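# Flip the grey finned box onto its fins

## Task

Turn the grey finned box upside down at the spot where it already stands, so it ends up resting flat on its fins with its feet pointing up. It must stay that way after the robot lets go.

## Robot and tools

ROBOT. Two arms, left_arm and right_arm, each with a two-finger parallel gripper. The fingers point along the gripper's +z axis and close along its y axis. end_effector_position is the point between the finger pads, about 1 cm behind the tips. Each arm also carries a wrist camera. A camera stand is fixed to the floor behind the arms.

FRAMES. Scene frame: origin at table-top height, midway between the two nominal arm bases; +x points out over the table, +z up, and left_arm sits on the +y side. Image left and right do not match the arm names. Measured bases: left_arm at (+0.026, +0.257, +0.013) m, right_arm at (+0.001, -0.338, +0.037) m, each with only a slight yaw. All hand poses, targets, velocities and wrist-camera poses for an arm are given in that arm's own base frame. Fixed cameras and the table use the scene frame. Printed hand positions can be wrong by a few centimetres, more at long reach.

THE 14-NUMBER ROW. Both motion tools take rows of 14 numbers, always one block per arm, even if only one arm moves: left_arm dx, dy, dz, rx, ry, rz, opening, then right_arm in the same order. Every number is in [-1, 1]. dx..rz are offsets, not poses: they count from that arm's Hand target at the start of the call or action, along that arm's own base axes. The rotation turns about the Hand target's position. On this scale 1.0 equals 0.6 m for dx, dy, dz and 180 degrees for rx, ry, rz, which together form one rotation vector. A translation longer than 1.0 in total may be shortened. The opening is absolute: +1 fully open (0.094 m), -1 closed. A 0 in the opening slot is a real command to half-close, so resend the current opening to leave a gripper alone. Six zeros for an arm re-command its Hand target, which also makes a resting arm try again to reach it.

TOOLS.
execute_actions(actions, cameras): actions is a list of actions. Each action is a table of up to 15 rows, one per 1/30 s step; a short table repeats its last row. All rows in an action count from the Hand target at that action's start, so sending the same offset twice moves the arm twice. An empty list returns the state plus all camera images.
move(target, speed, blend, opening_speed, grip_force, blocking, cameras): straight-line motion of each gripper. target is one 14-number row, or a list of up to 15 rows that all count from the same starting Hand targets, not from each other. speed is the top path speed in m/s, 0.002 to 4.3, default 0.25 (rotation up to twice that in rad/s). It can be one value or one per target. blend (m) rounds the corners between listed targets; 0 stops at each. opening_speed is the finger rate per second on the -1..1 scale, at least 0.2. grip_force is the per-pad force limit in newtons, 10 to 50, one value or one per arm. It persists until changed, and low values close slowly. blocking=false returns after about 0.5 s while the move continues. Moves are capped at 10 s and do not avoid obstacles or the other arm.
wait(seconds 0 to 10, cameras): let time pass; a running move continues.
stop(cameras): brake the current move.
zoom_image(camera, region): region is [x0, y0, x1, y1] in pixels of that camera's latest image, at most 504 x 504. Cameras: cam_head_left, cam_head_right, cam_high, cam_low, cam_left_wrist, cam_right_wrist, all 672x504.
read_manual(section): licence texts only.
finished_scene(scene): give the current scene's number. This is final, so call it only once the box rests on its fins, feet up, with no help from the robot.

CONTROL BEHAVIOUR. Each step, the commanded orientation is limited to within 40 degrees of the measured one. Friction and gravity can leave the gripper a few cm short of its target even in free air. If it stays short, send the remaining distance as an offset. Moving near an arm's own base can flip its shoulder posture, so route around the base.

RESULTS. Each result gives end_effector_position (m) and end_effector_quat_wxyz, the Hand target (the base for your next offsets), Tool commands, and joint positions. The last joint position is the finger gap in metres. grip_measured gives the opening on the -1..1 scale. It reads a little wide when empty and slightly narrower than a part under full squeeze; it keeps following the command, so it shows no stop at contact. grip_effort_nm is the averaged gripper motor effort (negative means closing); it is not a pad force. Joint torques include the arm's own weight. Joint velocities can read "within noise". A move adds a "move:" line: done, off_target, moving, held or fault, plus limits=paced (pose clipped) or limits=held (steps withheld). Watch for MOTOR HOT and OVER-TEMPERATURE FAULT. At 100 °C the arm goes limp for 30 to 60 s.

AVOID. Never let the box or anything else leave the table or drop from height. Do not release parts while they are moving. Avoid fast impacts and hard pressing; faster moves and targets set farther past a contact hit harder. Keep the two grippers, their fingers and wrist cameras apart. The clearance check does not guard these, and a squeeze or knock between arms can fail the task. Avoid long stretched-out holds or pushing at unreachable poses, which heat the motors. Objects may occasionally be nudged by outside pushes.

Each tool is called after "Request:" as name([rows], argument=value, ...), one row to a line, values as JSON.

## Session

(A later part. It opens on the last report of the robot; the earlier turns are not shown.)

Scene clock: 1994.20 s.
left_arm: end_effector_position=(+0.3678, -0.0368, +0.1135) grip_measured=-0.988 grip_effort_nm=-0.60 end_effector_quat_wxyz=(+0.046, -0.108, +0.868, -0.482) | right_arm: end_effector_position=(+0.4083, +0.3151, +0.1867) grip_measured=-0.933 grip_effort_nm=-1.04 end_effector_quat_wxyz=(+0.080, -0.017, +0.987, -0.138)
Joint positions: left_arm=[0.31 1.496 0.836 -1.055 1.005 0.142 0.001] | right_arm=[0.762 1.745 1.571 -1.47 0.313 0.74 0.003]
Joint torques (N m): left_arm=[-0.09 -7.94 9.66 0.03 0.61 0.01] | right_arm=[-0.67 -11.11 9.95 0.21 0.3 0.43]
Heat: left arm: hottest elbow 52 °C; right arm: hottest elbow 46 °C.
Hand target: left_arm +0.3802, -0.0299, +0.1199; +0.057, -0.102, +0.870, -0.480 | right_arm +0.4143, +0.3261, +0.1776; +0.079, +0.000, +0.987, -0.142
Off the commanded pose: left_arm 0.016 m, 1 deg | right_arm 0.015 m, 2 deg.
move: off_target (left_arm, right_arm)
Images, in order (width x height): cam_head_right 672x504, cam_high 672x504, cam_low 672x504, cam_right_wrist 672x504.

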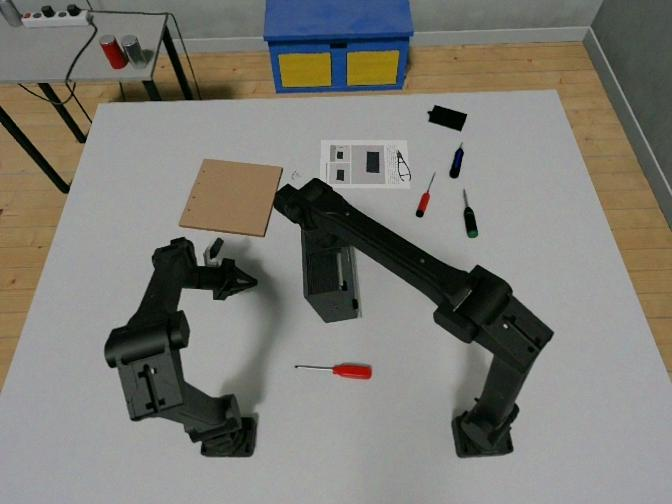

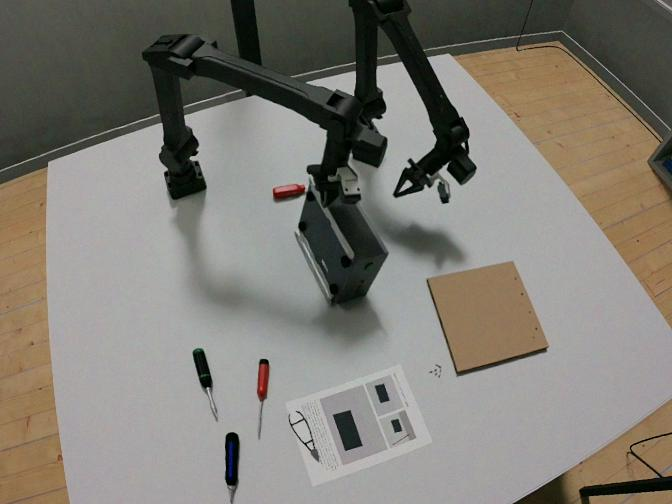

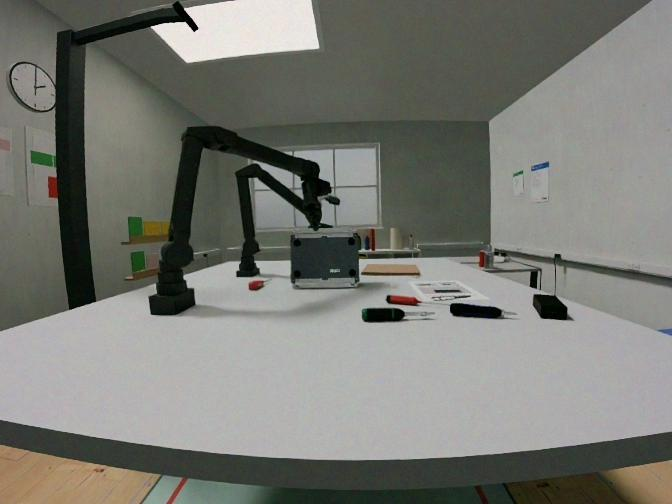

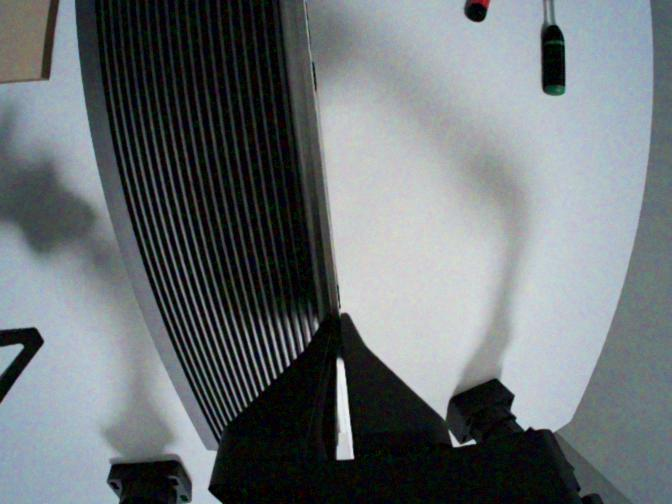

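Request:
move(target=[0,0,0,0,0,0,-1, -0.01,-0.11,0.015,0,0,0,-1], speed=0.04, cameras=["cam_head_right","cam_low"])

Request:
zoom_image(camera="cam_head_right", region=[265, 175, 415, 335])

Scene clock: 2026.00 s.
left_arm: end_effector_position=(+0.3678, -0.0368, +0.1135) grip_measured=-0.988 grip_effort_nm=-0.60 end_effector_quat_wxyz=(+0.046, -0.108, +0.868, -0.482) | right_arm: end_effector_position=(+0.4032, +0.2915, +0.1847) grip_measured=-0.932 grip_effort_nm=-1.04 end_effector_quat_wxyz=(+0.087, -0.019, +0.989, -0.121)
Joint positions: left_arm=[0.31 1.496 0.836 -1.055 1.005 0.142 0.001] | right_arm=[0.73 1.67 1.47 -1.398 0.298 0.696 0.003]
Joint torques (N m): left_arm=[-0.09 -7.82 9.7 0.06 0.6 0.02] | right_arm=[-4.66 -15.44 6.17 -0.59 1.19 -0.03]
Heat: left arm: hottest elbow 52 °C; right arm: hottest elbow 47 °C.
Hand target: left_arm +0.3802, -0.0299, +0.1199; +0.057, -0.102, +0.870, -0.480 | right_arm +0.4082, +0.2601, +0.1866; +0.079, +0.000, +0.987, -0.142
Off the commanded pose: left_arm 0.016 m, 1 deg | right_arm 0.032 m, 3 deg.
move: off_target (left_arm, right_arm)
Images, in order (width x height): cam_head_right 672x504, cam_low 672x504.

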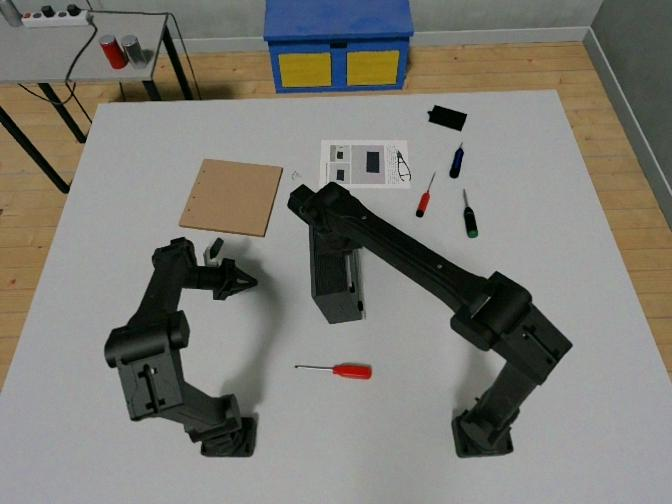

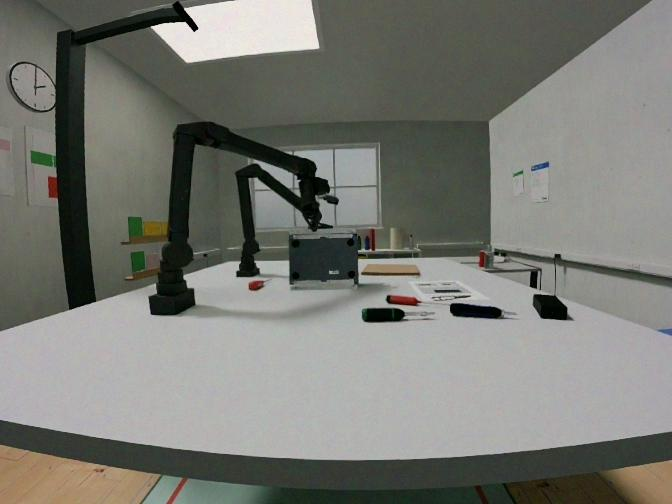

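Scaled by 3.150.

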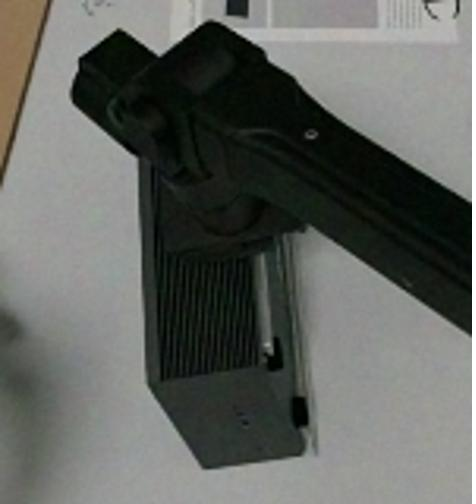

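Request:
move(target=[0,0,0,0,0,0,-1, 0.0,-0.06,-0.008,-0.005,0,0,-1], speed=0.04, cameras=["cam_head_right","cam_low"])

Request:
zoom_image(camera="cam_head_right", region=[265, 175, 415, 335])

Request:
zoom_image(camera="cam_low", region=[230, 200, 390, 320])

Scene clock: 2053.53 s.
left_arm: end_effector_position=(+0.3678, -0.0368, +0.1135) grip_measured=-0.988 grip_effort_nm=-0.60 end_effector_quat_wxyz=(+0.046, -0.108, +0.868, -0.482) | right_arm: end_effector_position=(+0.3993, +0.2604, +0.1842) grip_measured=-0.932 grip_effort_nm=-1.04 end_effector_quat_wxyz=(+0.086, -0.025, +0.988, -0.123)
Joint positions: left_arm=[0.31 1.496 0.836 -1.055 1.005 0.142 0.001] | right_arm=[0.687 1.61 1.395 -1.371 0.3 0.64 0.003]
Joint torques (N m): left_arm=[-0.09 -7.82 9.7 0.06 0.61 0.03] | right_arm=[-5.42 -13.39 6.04 -0.27 1.72 -0.07]
Heat: left arm: hottest elbow 52 °C; right arm: hottest elbow 44 °C.
Hand target: left_arm +0.3802, -0.0299, +0.1199; +0.057, -0.102, +0.870, -0.480 | right_arm +0.4083, +0.2240, +0.1817; +0.079, +0.000, +0.986, -0.150
Off the commanded pose: left_arm 0.016 m, 1 deg | right_arm 0.037 m, 4 deg.
move: off_target (left_arm, right_arm)
Images, in order (width x height): cam_head_right 672x504, cam_low 672x504.

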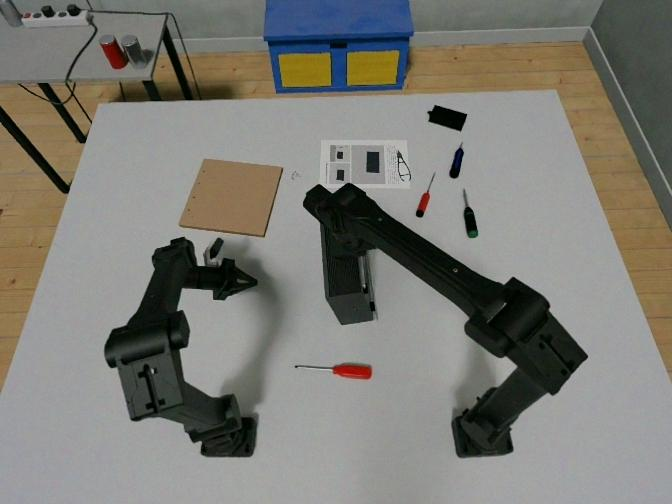

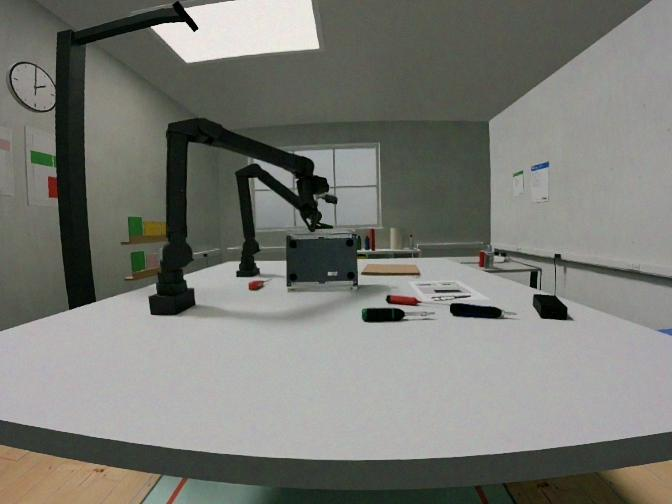

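Scaled by 3.150.

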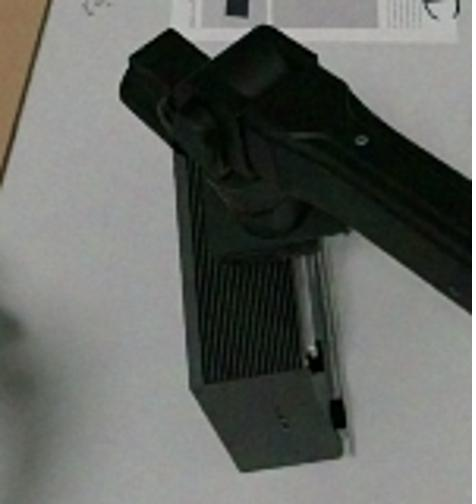

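Scaled by 3.150.

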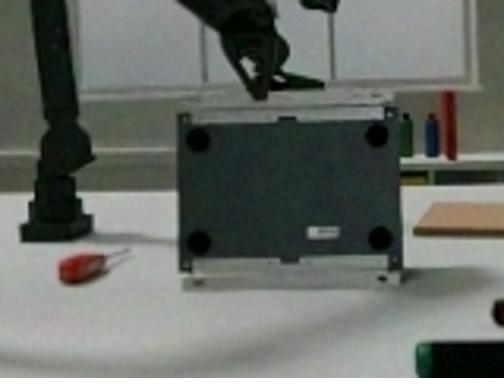

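Request:
move(target=[0,0,0,0,0,0,-1, 0.0,-0.115,0.0,0,0,0,-1], speed=0.04, cameras=["cam_head_right","cam_low"])

Request:
zoom_image(camera="cam_head_right", region=[285, 175, 435, 335])

Request:
zoom_image(camera="cam_low", region=[230, 200, 390, 320])

Scene clock: 2066.43 s.
left_arm: end_effector_position=(+0.3678, -0.0368, +0.1135) grip_measured=-0.988 grip_effort_nm=-0.60 end_effector_quat_wxyz=(+0.046, -0.108, +0.868, -0.482) | right_arm: end_effector_position=(+0.4013, +0.1901, +0.1839) grip_measured=-0.932 grip_effort_nm=-1.04 end_effector_quat_wxyz=(+0.084, -0.028, +0.988, -0.125)
Joint positions: left_arm=[0.31 1.496 0.836 -1.055 1.005 0.142 0.001] | right_arm=[0.56 1.506 1.271 -1.318 0.301 0.501 0.003]
Joint torques (N m): left_arm=[-0.09 -7.94 9.66 0.08 0.61 0.02] | right_arm=[-4.89 -12.16 6.32 0.01 1.86 0.01]
Heat: left arm: hottest elbow 52 °C; right arm: hottest elbow 42 °C.
Hand target: left_arm +0.3802, -0.0299, +0.1199; +0.057, -0.102, +0.870, -0.480 | right_arm +0.4083, +0.1551, +0.1818; +0.079, +0.000, +0.986, -0.150
Off the commanded pose: left_arm 0.016 m, 1 deg | right_arm 0.036 m, 4 deg.
move: off_target (left_arm, right_arm)
Images, in order (width x height): cam_head_right 672x504, cam_low 672x504.

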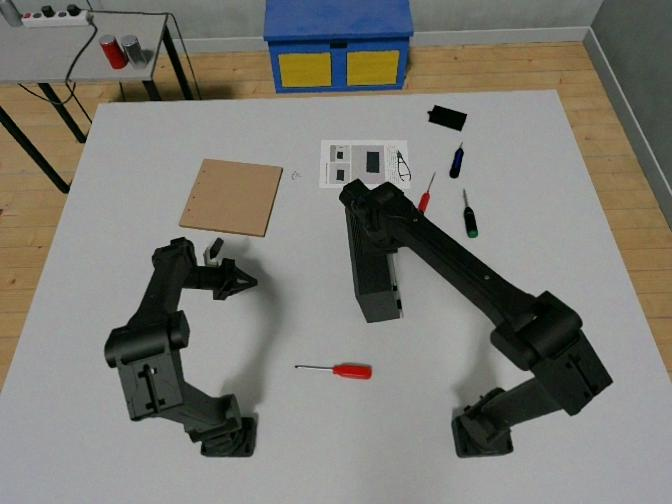

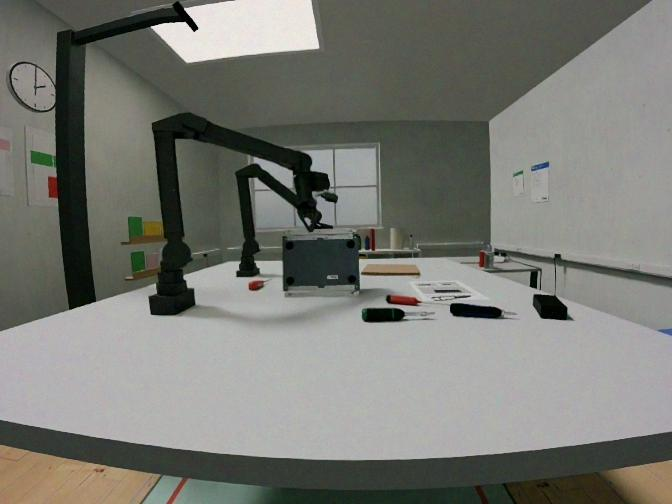

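Scaled by 3.150.

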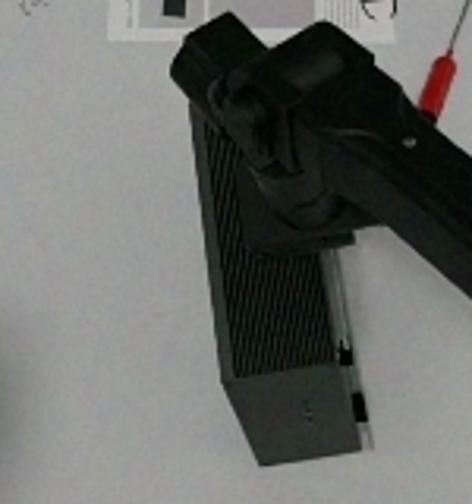

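Scaled by 3.150.

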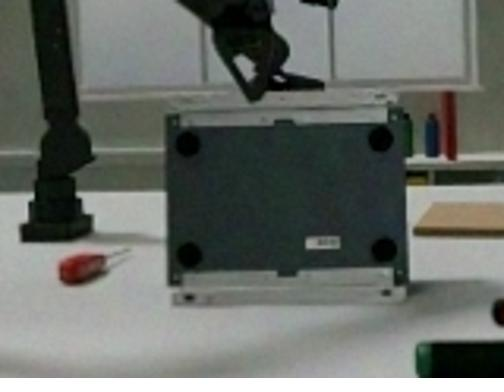

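Request:
move(target=[0,0,0,0,0,0,-1, -0.008,0.055,0.005,0,0,0,-1], speed=0.04)

Request:
move(target=[0,0,0,0,0,0,-1, 0,0,0,0,0,0,-0.5], speed=0.04, opening_speed=0.3, cameras=["cam_right_wrist","cam_low"])

Scene clock: 2079.40 s.
left_arm: end_effector_position=(+0.3678, -0.0368, +0.1135) grip_measured=-0.988 grip_effort_nm=-0.60 end_effector_quat_wxyz=(+0.046, -0.108, +0.868, -0.482) | right_arm: end_effector_position=(+0.4011, +0.1906, +0.1839) grip_measured=-0.932 grip_effort_nm=-1.04 end_effector_quat_wxyz=(+0.084, -0.022, +0.987, -0.135)
Joint positions: left_arm=[0.31 1.496 0.836 -1.055 1.005 0.142 0.001] | right_arm=[0.568 1.515 1.279 -1.332 0.32 0.523 0.003]
Joint torques (N m): left_arm=[-0.21 -7.77 9.69 0.05 0.6 0.01] | right_arm=[-0.44 -10.17 9.29 -0.53 1.04 0.48]
Heat: left arm: hottest elbow 52 °C; right arm: hottest elbow 41 °C.
Hand target: left_arm +0.3802, -0.0299, +0.1199; +0.057, -0.102, +0.870, -0.480 | right_arm +0.4035, +0.1881, +0.1848; +0.079, +0.000, +0.986, -0.150
Off the commanded pose: left_arm 0.016 m, 1 deg | right_arm 0.004 m, 3 deg.
move: off_target (left_arm, right_arm)

Scene clock: 2081.37 s.
left_arm: end_effector_position=(+0.3678, -0.0368, +0.1135) grip_measured=-0.988 grip_effort_nm=-0.60 end_effector_quat_wxyz=(+0.046, -0.108, +0.868, -0.482) | right_arm: end_effector_position=(+0.3971, +0.1848, +0.1814) grip_measured=-0.503 grip_effort_nm=0.09 end_effector_quat_wxyz=(+0.076, -0.007, +0.985, -0.153)
Joint positions: left_arm=[0.31 1.496 0.836 -1.055 1.005 0.142 0.001] | right_arm=[0.57 1.524 1.279 -1.361 0.341 0.561 0.023]
Joint torques (N m): left_arm=[-0.03 -7.88 9.68 0.05 0.61 0.01] | right_arm=[-0.62 -10.52 9.2 0.25 0.13 0.11]
Heat: left arm: hottest elbow 52 °C; right arm: hottest elbow 41 °C.
Hand target: left_arm +0.3802, -0.0299, +0.1199; +0.057, -0.102, +0.870, -0.480 | right_arm +0.4035, +0.1880, +0.1848; +0.079, +0.000, +0.986, -0.150
Off the commanded pose: left_arm 0.016 m, 1 deg | right_arm 0.008 m, 1 deg.
move: off_target (left_arm)
Images, in order (width x height): cam_low 672x504, cam_right_wrist 672x504.

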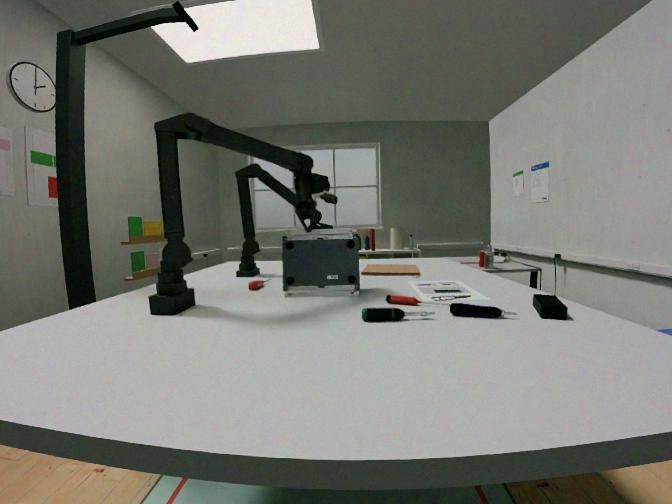

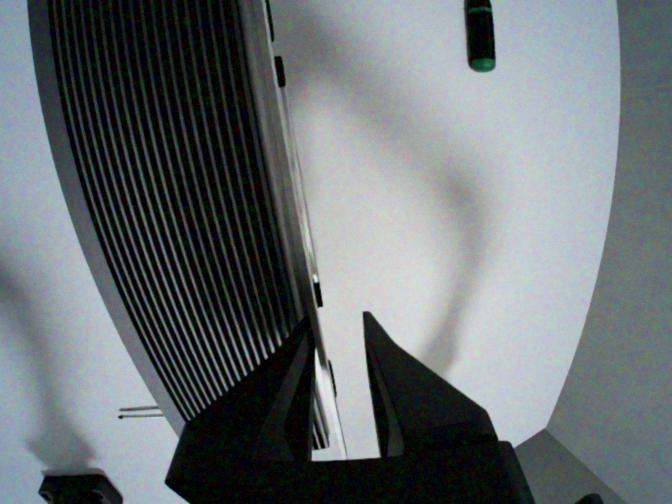

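Request:
move([
  [0,0,0,0,0,0,-1, 0,0.012,0.0,0,0,0,-0.5],
  [0,0,0,0,0,0,-1, -0.023,0.057,0.145,0,0,0,-0.5],
  [0,0,0,0,0,0,-1, -0.03,-0.12,0.2,0,0,0,-0.5],
  [0,0,0,0,0,0,-1, -0.05,-0.33,0.12,0.08,0,0,-0.5],
], speed=[0.03,0.05,0.1,0.12], blend=[0,0.01,0.03,0], cameras=["cam_head_right","cam_low"])

Request:
zoom_image(camera="cam_head_right", region=[285, 175, 435, 335])

Scene clock: 2096.13 s.
left_arm: end_effector_position=(+0.3678, -0.0368, +0.1135) grip_measured=-0.988 grip_effort_nm=-0.60 end_effector_quat_wxyz=(+0.046, -0.108, +0.868, -0.482) | right_arm: end_effector_position=(+0.3710, -0.0059, +0.2522) grip_measured=-0.501 grip_effort_nm=0.07 end_effector_quat_wxyz=(+0.066, +0.008, +0.997, -0.026)
Joint positions: left_arm=[0.31 1.496 0.836 -1.055 1.005 0.142 0.001] | right_arm=[0.011 1.223 1.192 -1.407 0.055 0.024 0.023]
Joint torques (N m): left_arm=[-0.15 -7.82 9.68 0.05 0.6 0.02] | right_arm=[-1.32 -8.06 8.14 1.32 -0.15 -0.14]
Heat: left arm: hottest elbow 52 °C; right arm: hottest elbow 43 °C.
Hand target: left_arm +0.3802, -0.0299, +0.1199; +0.057, -0.102, +0.870, -0.480 | right_arm +0.3735, -0.0100, +0.2569; +0.078, +0.010, +0.997, -0.025
Off the commanded pose: left_arm 0.016 m, 1 deg | right_arm 0.007 m, 1 deg.
move: off_target (left_arm)
Images, in order (width x height): cam_head_right 672x504, cam_low 672x504.

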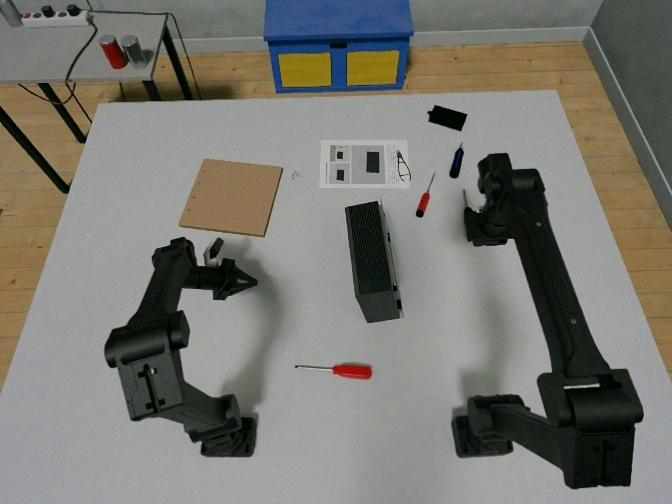

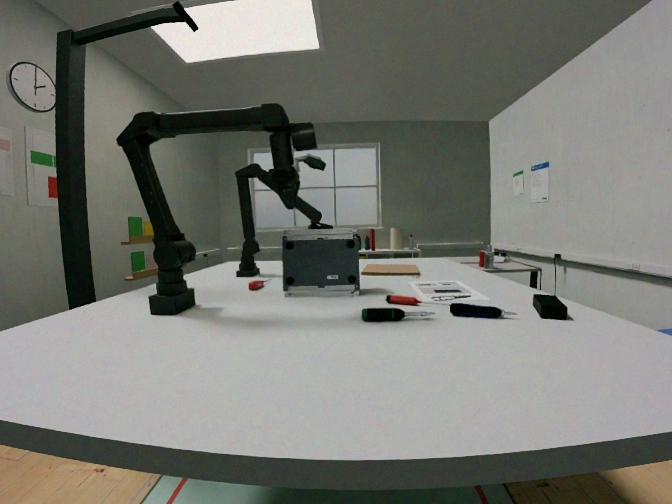

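Scaled by 3.150.

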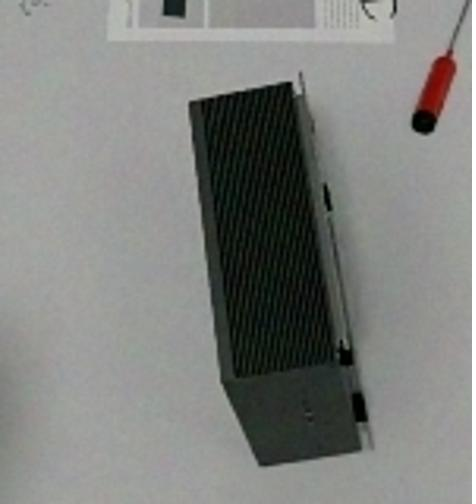

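Request:
move([
  [0,-0.05,0.317,0.129,-0.026,0.01,0.0, 0,0,0,0,0,0,-0.5],
  [0.1047,-0.5385,0.29,0.258,-0.052,0.02,0.0, 0,0,0,0,0,0,-0.5],
], speed=0.12, blend=[0.03,0], cameras=["cam_head_right","cam_left_wrist"])

Scene clock: 2164.10 s.
left_arm: end_effector_position=(+0.4347, -0.3437, +0.2842) grip_measured=-0.003 grip_effort_nm=0.17 end_effector_quat_wxyz=(+0.171, -0.055, +0.979, -0.098) | right_arm: end_effector_position=(+0.3710, -0.0058, +0.2522) grip_measured=-0.501 grip_effort_nm=0.07 end_effector_quat_wxyz=(+0.066, +0.008, +0.997, -0.026)
Joint positions: left_arm=[-0.696 1.541 1.547 -1.189 -0.089 -0.79 0.047] | right_arm=[0.011 1.223 1.192 -1.407 0.054 0.023 0.023]
Joint torques (N m): left_arm=[-1.2 -11.05 13.19 1.09 -0.17 -0.33] | right_arm=[-1.32 -8.29 8.16 1.33 -0.1 -0.18]
Heat: left arm: hottest elbow 52 °C; right arm: hottest elbow 42 °C.
Hand target: left_arm +0.4430, -0.3530, +0.2937; +0.176, -0.060, +0.977, -0.103 | right_arm +0.3735, -0.0100, +0.2569; +0.078, +0.010, +0.997, -0.025
Off the commanded pose: left_arm 0.016 m, 1 deg | right_arm 0.007 m, 1 deg.
move: off_target (left_arm)
Images, in order (width x height): cam_head_right 672x504, cam_left_wrist 672x504.

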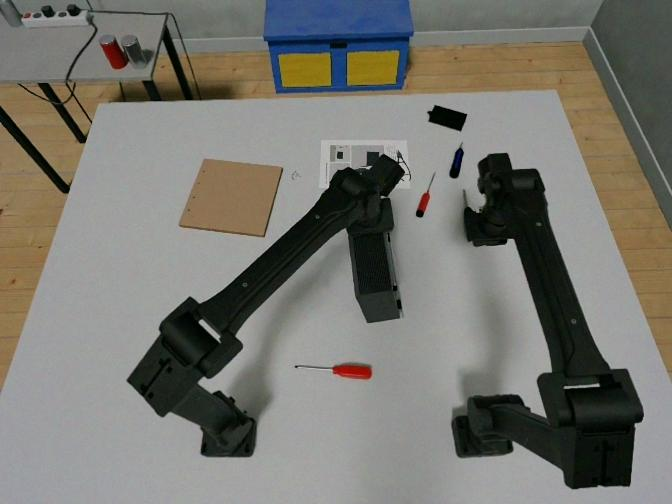

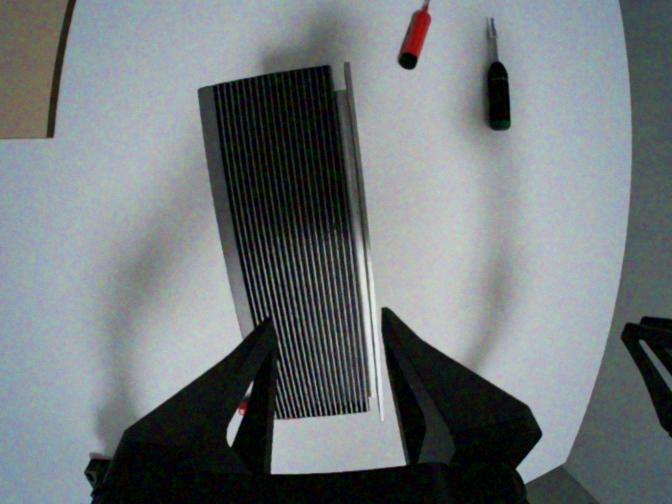

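Request:
move(target=[0.025,-0.035,-0.047,0,0,0,0.0, 0,0,0,0,0,0,-0.5], speed=0.06, cameras=["cam_left_wrist"])

Scene clock: 2173.27 s.
left_arm: end_effector_position=(+0.4468, -0.3583, +0.2551) grip_measured=-0.003 grip_effort_nm=0.17 end_effector_quat_wxyz=(+0.163, -0.057, +0.981, -0.090) | right_arm: end_effector_position=(+0.3710, -0.0058, +0.2522) grip_measured=-0.501 grip_effort_nm=0.07 end_effector_quat_wxyz=(+0.066, +0.008, +0.997, -0.026)
Joint positions: left_arm=[-0.703 1.607 1.554 -1.155 -0.093 -0.802 0.047] | right_arm=[0.011 1.223 1.192 -1.407 0.054 0.023 0.023]
Joint torques (N m): left_arm=[-1.61 -11.93 13.08 1.87 -0.16 -0.31] | right_arm=[-2.02 -7.77 8.09 1.28 -0.1 -0.11]
Heat: left arm: hottest elbow 54 °C; right arm: hottest elbow 42 °C.
Hand target: left_arm +0.4579, -0.3740, +0.2655; +0.176, -0.059, +0.977, -0.103 | right_arm +0.3735, -0.0100, +0.2569; +0.078, +0.010, +0.997, -0.025
Off the commanded pose: left_arm 0.022 m, 2 deg | right_arm 0.007 m, 1 deg.
move: off_target (left_arm)
Images, in order (width x height): cam_left_wrist 672x504.

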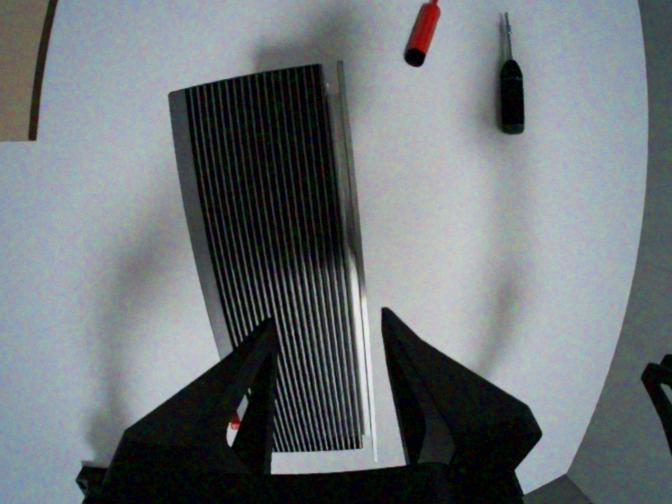

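Request:
move(target=[0.015,-0.045,-0.03,0,0,0,0.0, 0,0,0,0,0,0,-0.5], speed=0.06, cameras=["cam_left_wrist"])

Scene clock: 2181.93 s.
left_arm: end_effector_position=(+0.4561, -0.3853, +0.2383) grip_measured=-0.003 grip_effort_nm=0.17 end_effector_quat_wxyz=(+0.164, -0.056, +0.981, -0.090) | right_arm: end_effector_position=(+0.3710, -0.0058, +0.2522) grip_measured=-0.501 grip_effort_nm=0.07 end_effector_quat_wxyz=(+0.066, +0.008, +0.997, -0.026)
Joint positions: left_arm=[-0.731 1.674 1.593 -1.127 -0.104 -0.826 0.047] | right_arm=[0.011 1.223 1.192 -1.407 0.054 0.023 0.023]
Joint torques (N m): left_arm=[-1.49 -12.92 13.08 1.84 -0.17 -0.31] | right_arm=[-1.61 -7.36 8.14 1.14 -0.09 -0.12]
Heat: left arm: hottest elbow 55 °C; right arm: hottest elbow 42 °C.
Hand target: left_arm +0.4669, -0.4011, +0.2474; +0.176, -0.059, +0.977, -0.103 | right_arm +0.3735, -0.0100, +0.2569; +0.078, +0.010, +0.997, -0.025
Off the commanded pose: left_arm 0.021 m, 2 deg | right_arm 0.007 m, 1 deg.
move: off_target (left_arm)
Images, in order (width x height): cam_left_wrist 672x504.

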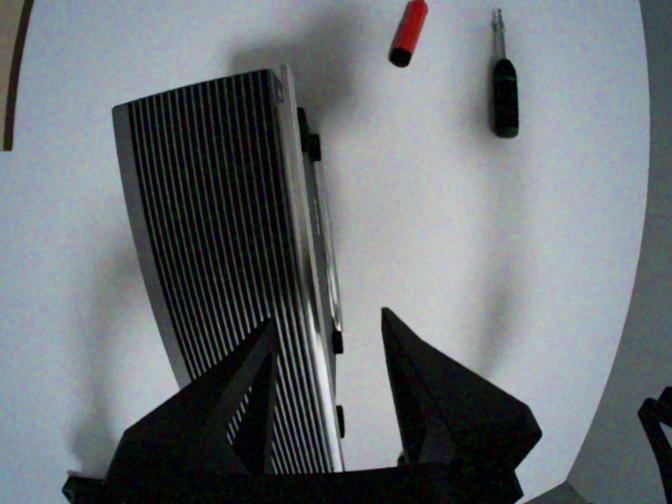

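Request:
move(target=[0.008,0.004,-0.018,0,0,0.014,0.0, 0,0,0,0,0,0,-0.5], speed=0.04, cameras=["cam_left_wrist","cam_high","cam_low"])

Request:
zoom_image(camera="cam_left_wrist", region=[200, 200, 500, 460])

Request:
zoom_image(camera="cam_high", region=[240, 130, 420, 310])

Scene clock: 2200.87 s.
left_arm: end_effector_position=(+0.4619, -0.3868, +0.2352) grip_measured=-0.003 grip_effort_nm=0.17 end_effector_quat_wxyz=(+0.171, -0.076, +0.978, -0.092) | right_arm: end_effector_position=(+0.3710, -0.0058, +0.2522) grip_measured=-0.501 grip_effort_nm=0.07 end_effector_quat_wxyz=(+0.066, +0.008, +0.997, -0.026)
Joint positions: left_arm=[-0.731 1.683 1.593 -1.108 -0.119 -0.863 0.047] | right_arm=[0.011 1.223 1.192 -1.407 0.054 0.023 0.023]
Joint torques (N m): left_arm=[-1.26 -12.81 12.11 1.85 -0.19 -0.29] | right_arm=[-2.08 -8.29 8.05 1.31 -0.15 -0.15]
Heat: left arm: hottest elbow 58 °C; right arm: hottest elbow 42 °C.
Hand target: left_arm +0.4717, -0.3987, +0.2367; +0.178, -0.081, +0.976, -0.099 | right_arm +0.3735, -0.0100, +0.2569; +0.078, +0.010, +0.997, -0.025
Off the commanded pose: left_arm 0.016 m, 1 deg | right_arm 0.007 m, 1 deg.
move: off_target (left_arm)
Images, in order (width x height): cam_high 672x504, cam_low 672x504, cam_left_wrist 672x504.

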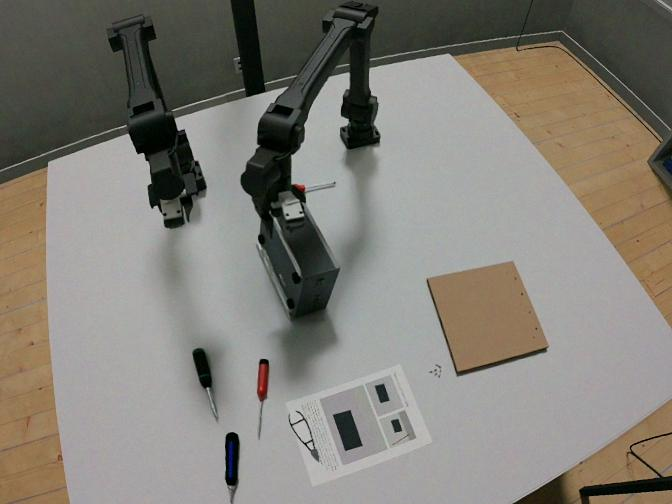

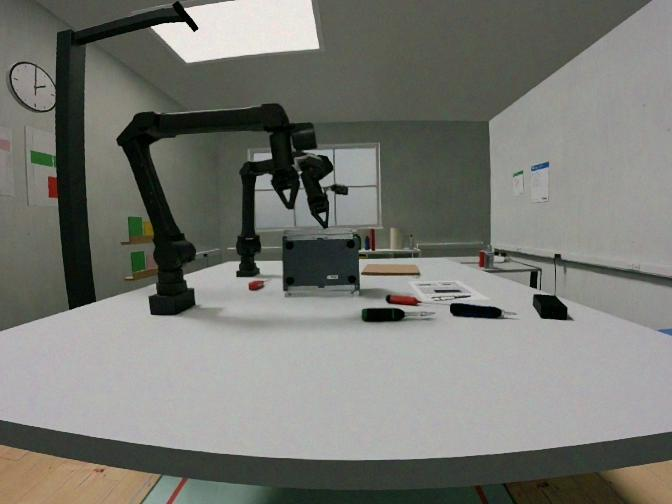

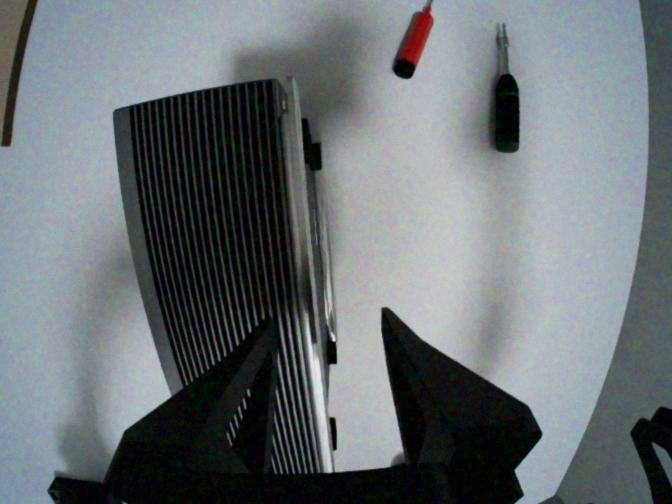

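Scaled by 1.680 from the camera's 672x504 image, which has a finer 960x720 frame.

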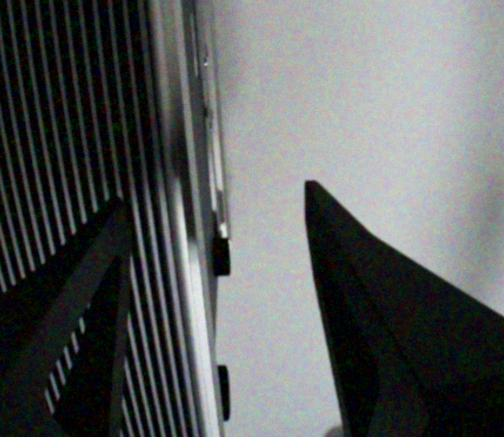

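Scaled by 2.800.

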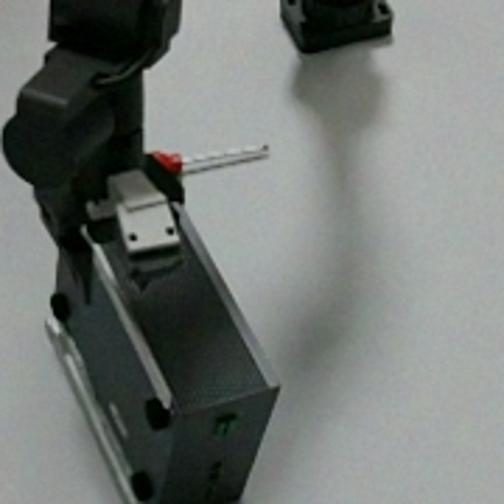

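Request:
move(target=[0.008,0.006,-0.022,0,0,0.0,0.0, 0,0,0,0,0,0,-0.5], speed=0.04, cameras=["cam_left_wrist","cam_low"])

Request:
zoom_image(camera="cam_left_wrist", region=[200, 200, 500, 460])

Request:
zoom_image(camera="cam_low", region=[240, 170, 400, 310])

Scene clock: 2229.73 s.
left_arm: end_effector_position=(+0.4679, -0.3923, +0.2347) grip_measured=-0.003 grip_effort_nm=0.17 end_effector_quat_wxyz=(+0.180, -0.077, +0.975, -0.101) | right_arm: end_effector_position=(+0.3710, -0.0058, +0.2522) grip_measured=-0.501 grip_effort_nm=0.07 end_effector_quat_wxyz=(+0.066, +0.008, +0.997, -0.026)
Joint positions: left_arm=[-0.731 1.689 1.593 -1.075 -0.119 -0.864 0.047] | right_arm=[0.011 1.223 1.192 -1.407 0.054 0.023 0.023]
Joint torques (N m): left_arm=[-0.21 -12.92 10.11 1.85 -0.03 -0.21] | right_arm=[-1.9 -8.35 8.31 1.39 -0.14 -0.13]
Heat: left arm: hottest elbow 59 °C; right arm: hottest elbow 42 °C.
Hand target: left_arm +0.4765, -0.3951, +0.2235; +0.178, -0.081, +0.976, -0.099 | right_arm +0.3735, -0.0100, +0.2569; +0.078, +0.010, +0.997, -0.025
Off the commanded pose: left_arm 0.014 m, 1 deg | right_arm 0.007 m, 1 deg.
move: off_target (left_arm)
Images, in order (width x height): cam_low 672x504, cam_left_wrist 672x504.

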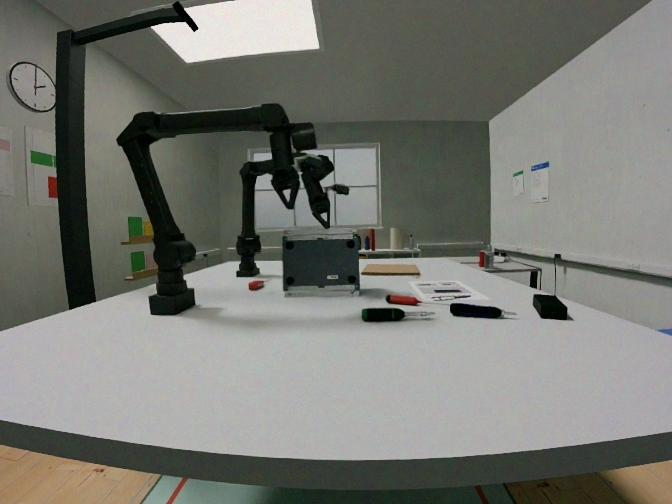

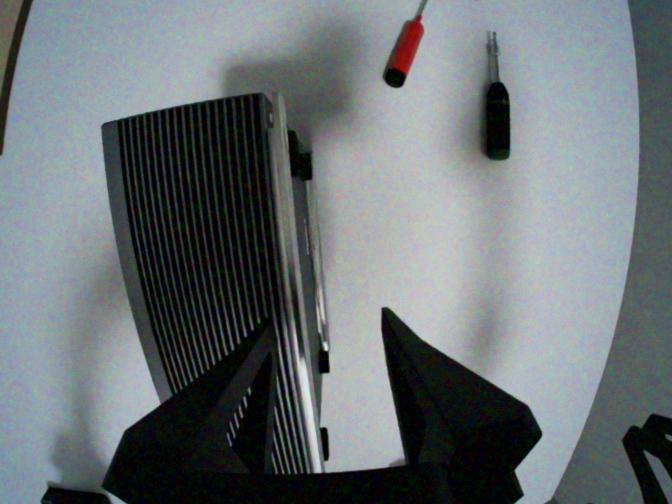

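Scaled by 1.680 from the camera's 672x504 image, which has a finer 960x720 frame.

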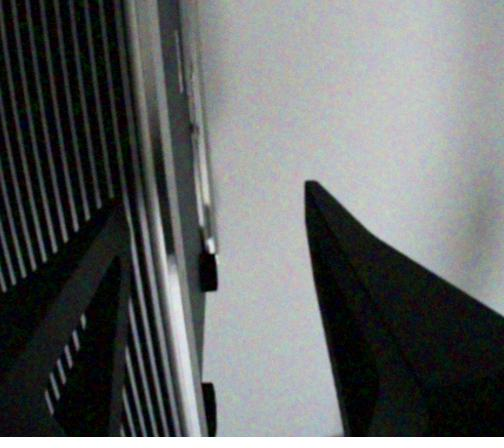

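Scaled by 3.150.

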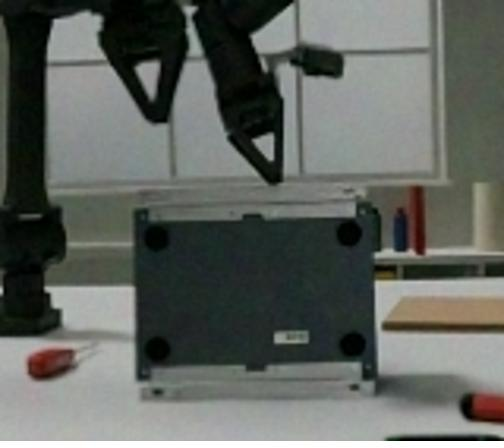

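Request:
move(target=[-0.004,0.025,0.006,0,0,0.0,0.0, 0,0,0,0,0,0,-0.5], speed=0.04, cameras=["cam_left_wrist"])

Request:
zoom_image(camera="cam_left_wrist", region=[200, 200, 500, 460])

Scene clock: 2240.83 s.
left_arm: end_effector_position=(+0.4697, -0.3819, +0.2249) grip_measured=-0.003 grip_effort_nm=0.17 end_effector_quat_wxyz=(+0.173, -0.083, +0.977, -0.094) | right_arm: end_effector_position=(+0.3710, -0.0058, +0.2522) grip_measured=-0.501 grip_effort_nm=0.07 end_effector_quat_wxyz=(+0.066, +0.008, +0.997, -0.026)
Joint positions: left_arm=[-0.715 1.689 1.572 -1.073 -0.115 -0.863 0.047] | right_arm=[0.011 1.223 1.192 -1.407 0.054 0.023 0.023]
Joint torques (N m): left_arm=[-0.03 -15.44 9.25 1.89 0.05 -0.03] | right_arm=[-1.73 -8.12 8.12 1.35 -0.13 -0.09]
Heat: left arm: hottest elbow 58 °C; right arm: hottest elbow 42 °C.
Hand target: left_arm +0.4742, -0.3800, +0.2271; +0.178, -0.081, +0.976, -0.099 | right_arm +0.3735, -0.0100, +0.2569; +0.078, +0.010, +0.997, -0.025
Off the commanded pose: left_arm 0.005 m, 1 deg | right_arm 0.007 m, 1 deg.
move: done
Images, in order (width x height): cam_left_wrist 672x504.

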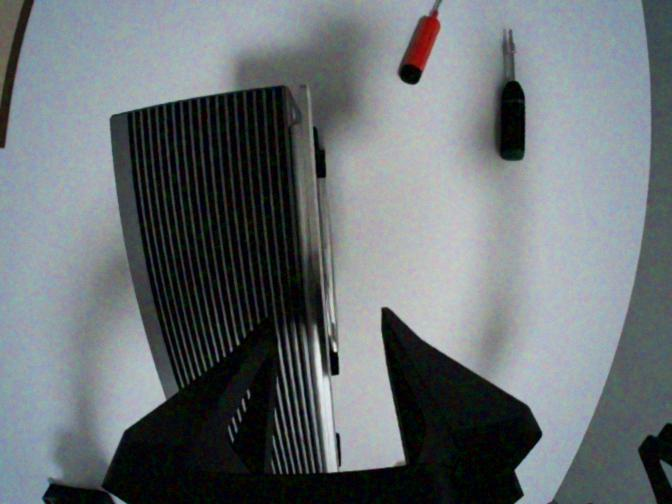

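Scaled by 1.680 from the camera's 672x504 image, which has a finer 960x720 frame.

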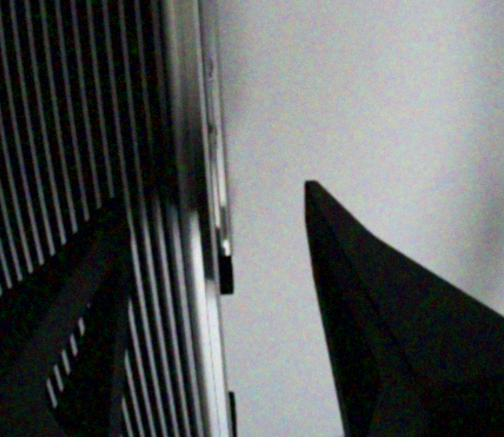

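Request:
move(target=[0.001,0.009,-0.01,0,0,0.0,0.0, 0,0,0,0,0,0,-0.5], speed=0.04, cameras=["cam_left_wrist","cam_low"])

Request:
zoom_image(camera="cam_left_wrist", region=[200, 200, 500, 460])

Request:
zoom_image(camera="cam_low", region=[240, 170, 400, 310])

Scene clock: 2253.03 s.
left_arm: end_effector_position=(+0.4705, -0.3775, +0.2156) grip_measured=-0.003 grip_effort_nm=0.17 end_effector_quat_wxyz=(+0.171, -0.083, +0.977, -0.093) | right_arm: end_effector_position=(+0.3710, -0.0058, +0.2522) grip_measured=-0.501 grip_effort_nm=0.07 end_effector_quat_wxyz=(+0.066, +0.008, +0.997, -0.026)
Joint positions: left_arm=[-0.708 1.689 1.549 -1.054 -0.112 -0.855 0.047] | right_arm=[0.011 1.223 1.192 -1.407 0.054 0.023 0.023]
Joint torques (N m): left_arm=[-0.09 -15.74 9.18 1.98 0.03 -0.03] | right_arm=[-2.37 -7.88 8.03 1.25 -0.12 -0.16]
Heat: left arm: hottest elbow 55 °C; right arm: hottest elbow 42 °C.
Hand target: left_arm +0.4748, -0.3746, +0.2211; +0.178, -0.081, +0.976, -0.099 | right_arm +0.3735, -0.0100, +0.2569; +0.078, +0.010, +0.997, -0.025
Off the commanded pose: left_arm 0.008 m, 1 deg | right_arm 0.007 m, 1 deg.
move: done
Images, in order (width x height): cam_low 672x504, cam_left_wrist 672x504.

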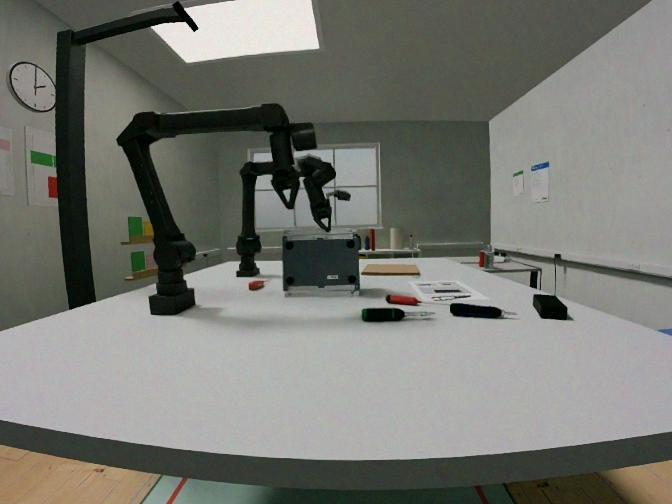

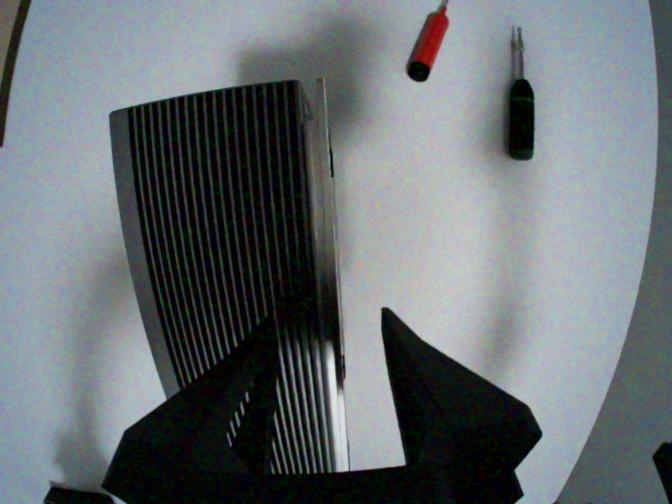

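Scaled by 1.680 from the camera's 672x504 image, which has a finer 960x720 frame.

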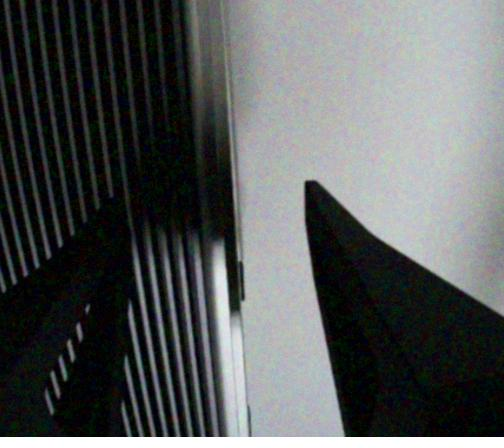

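Scaled by 3.150.

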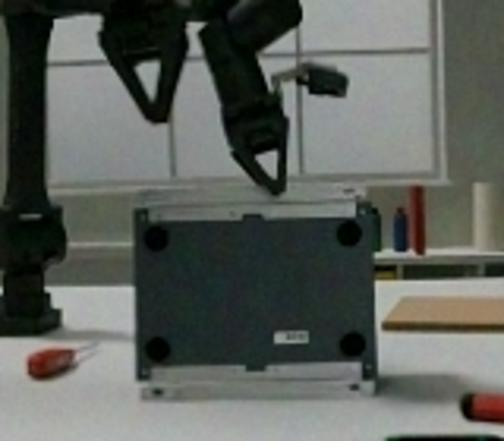

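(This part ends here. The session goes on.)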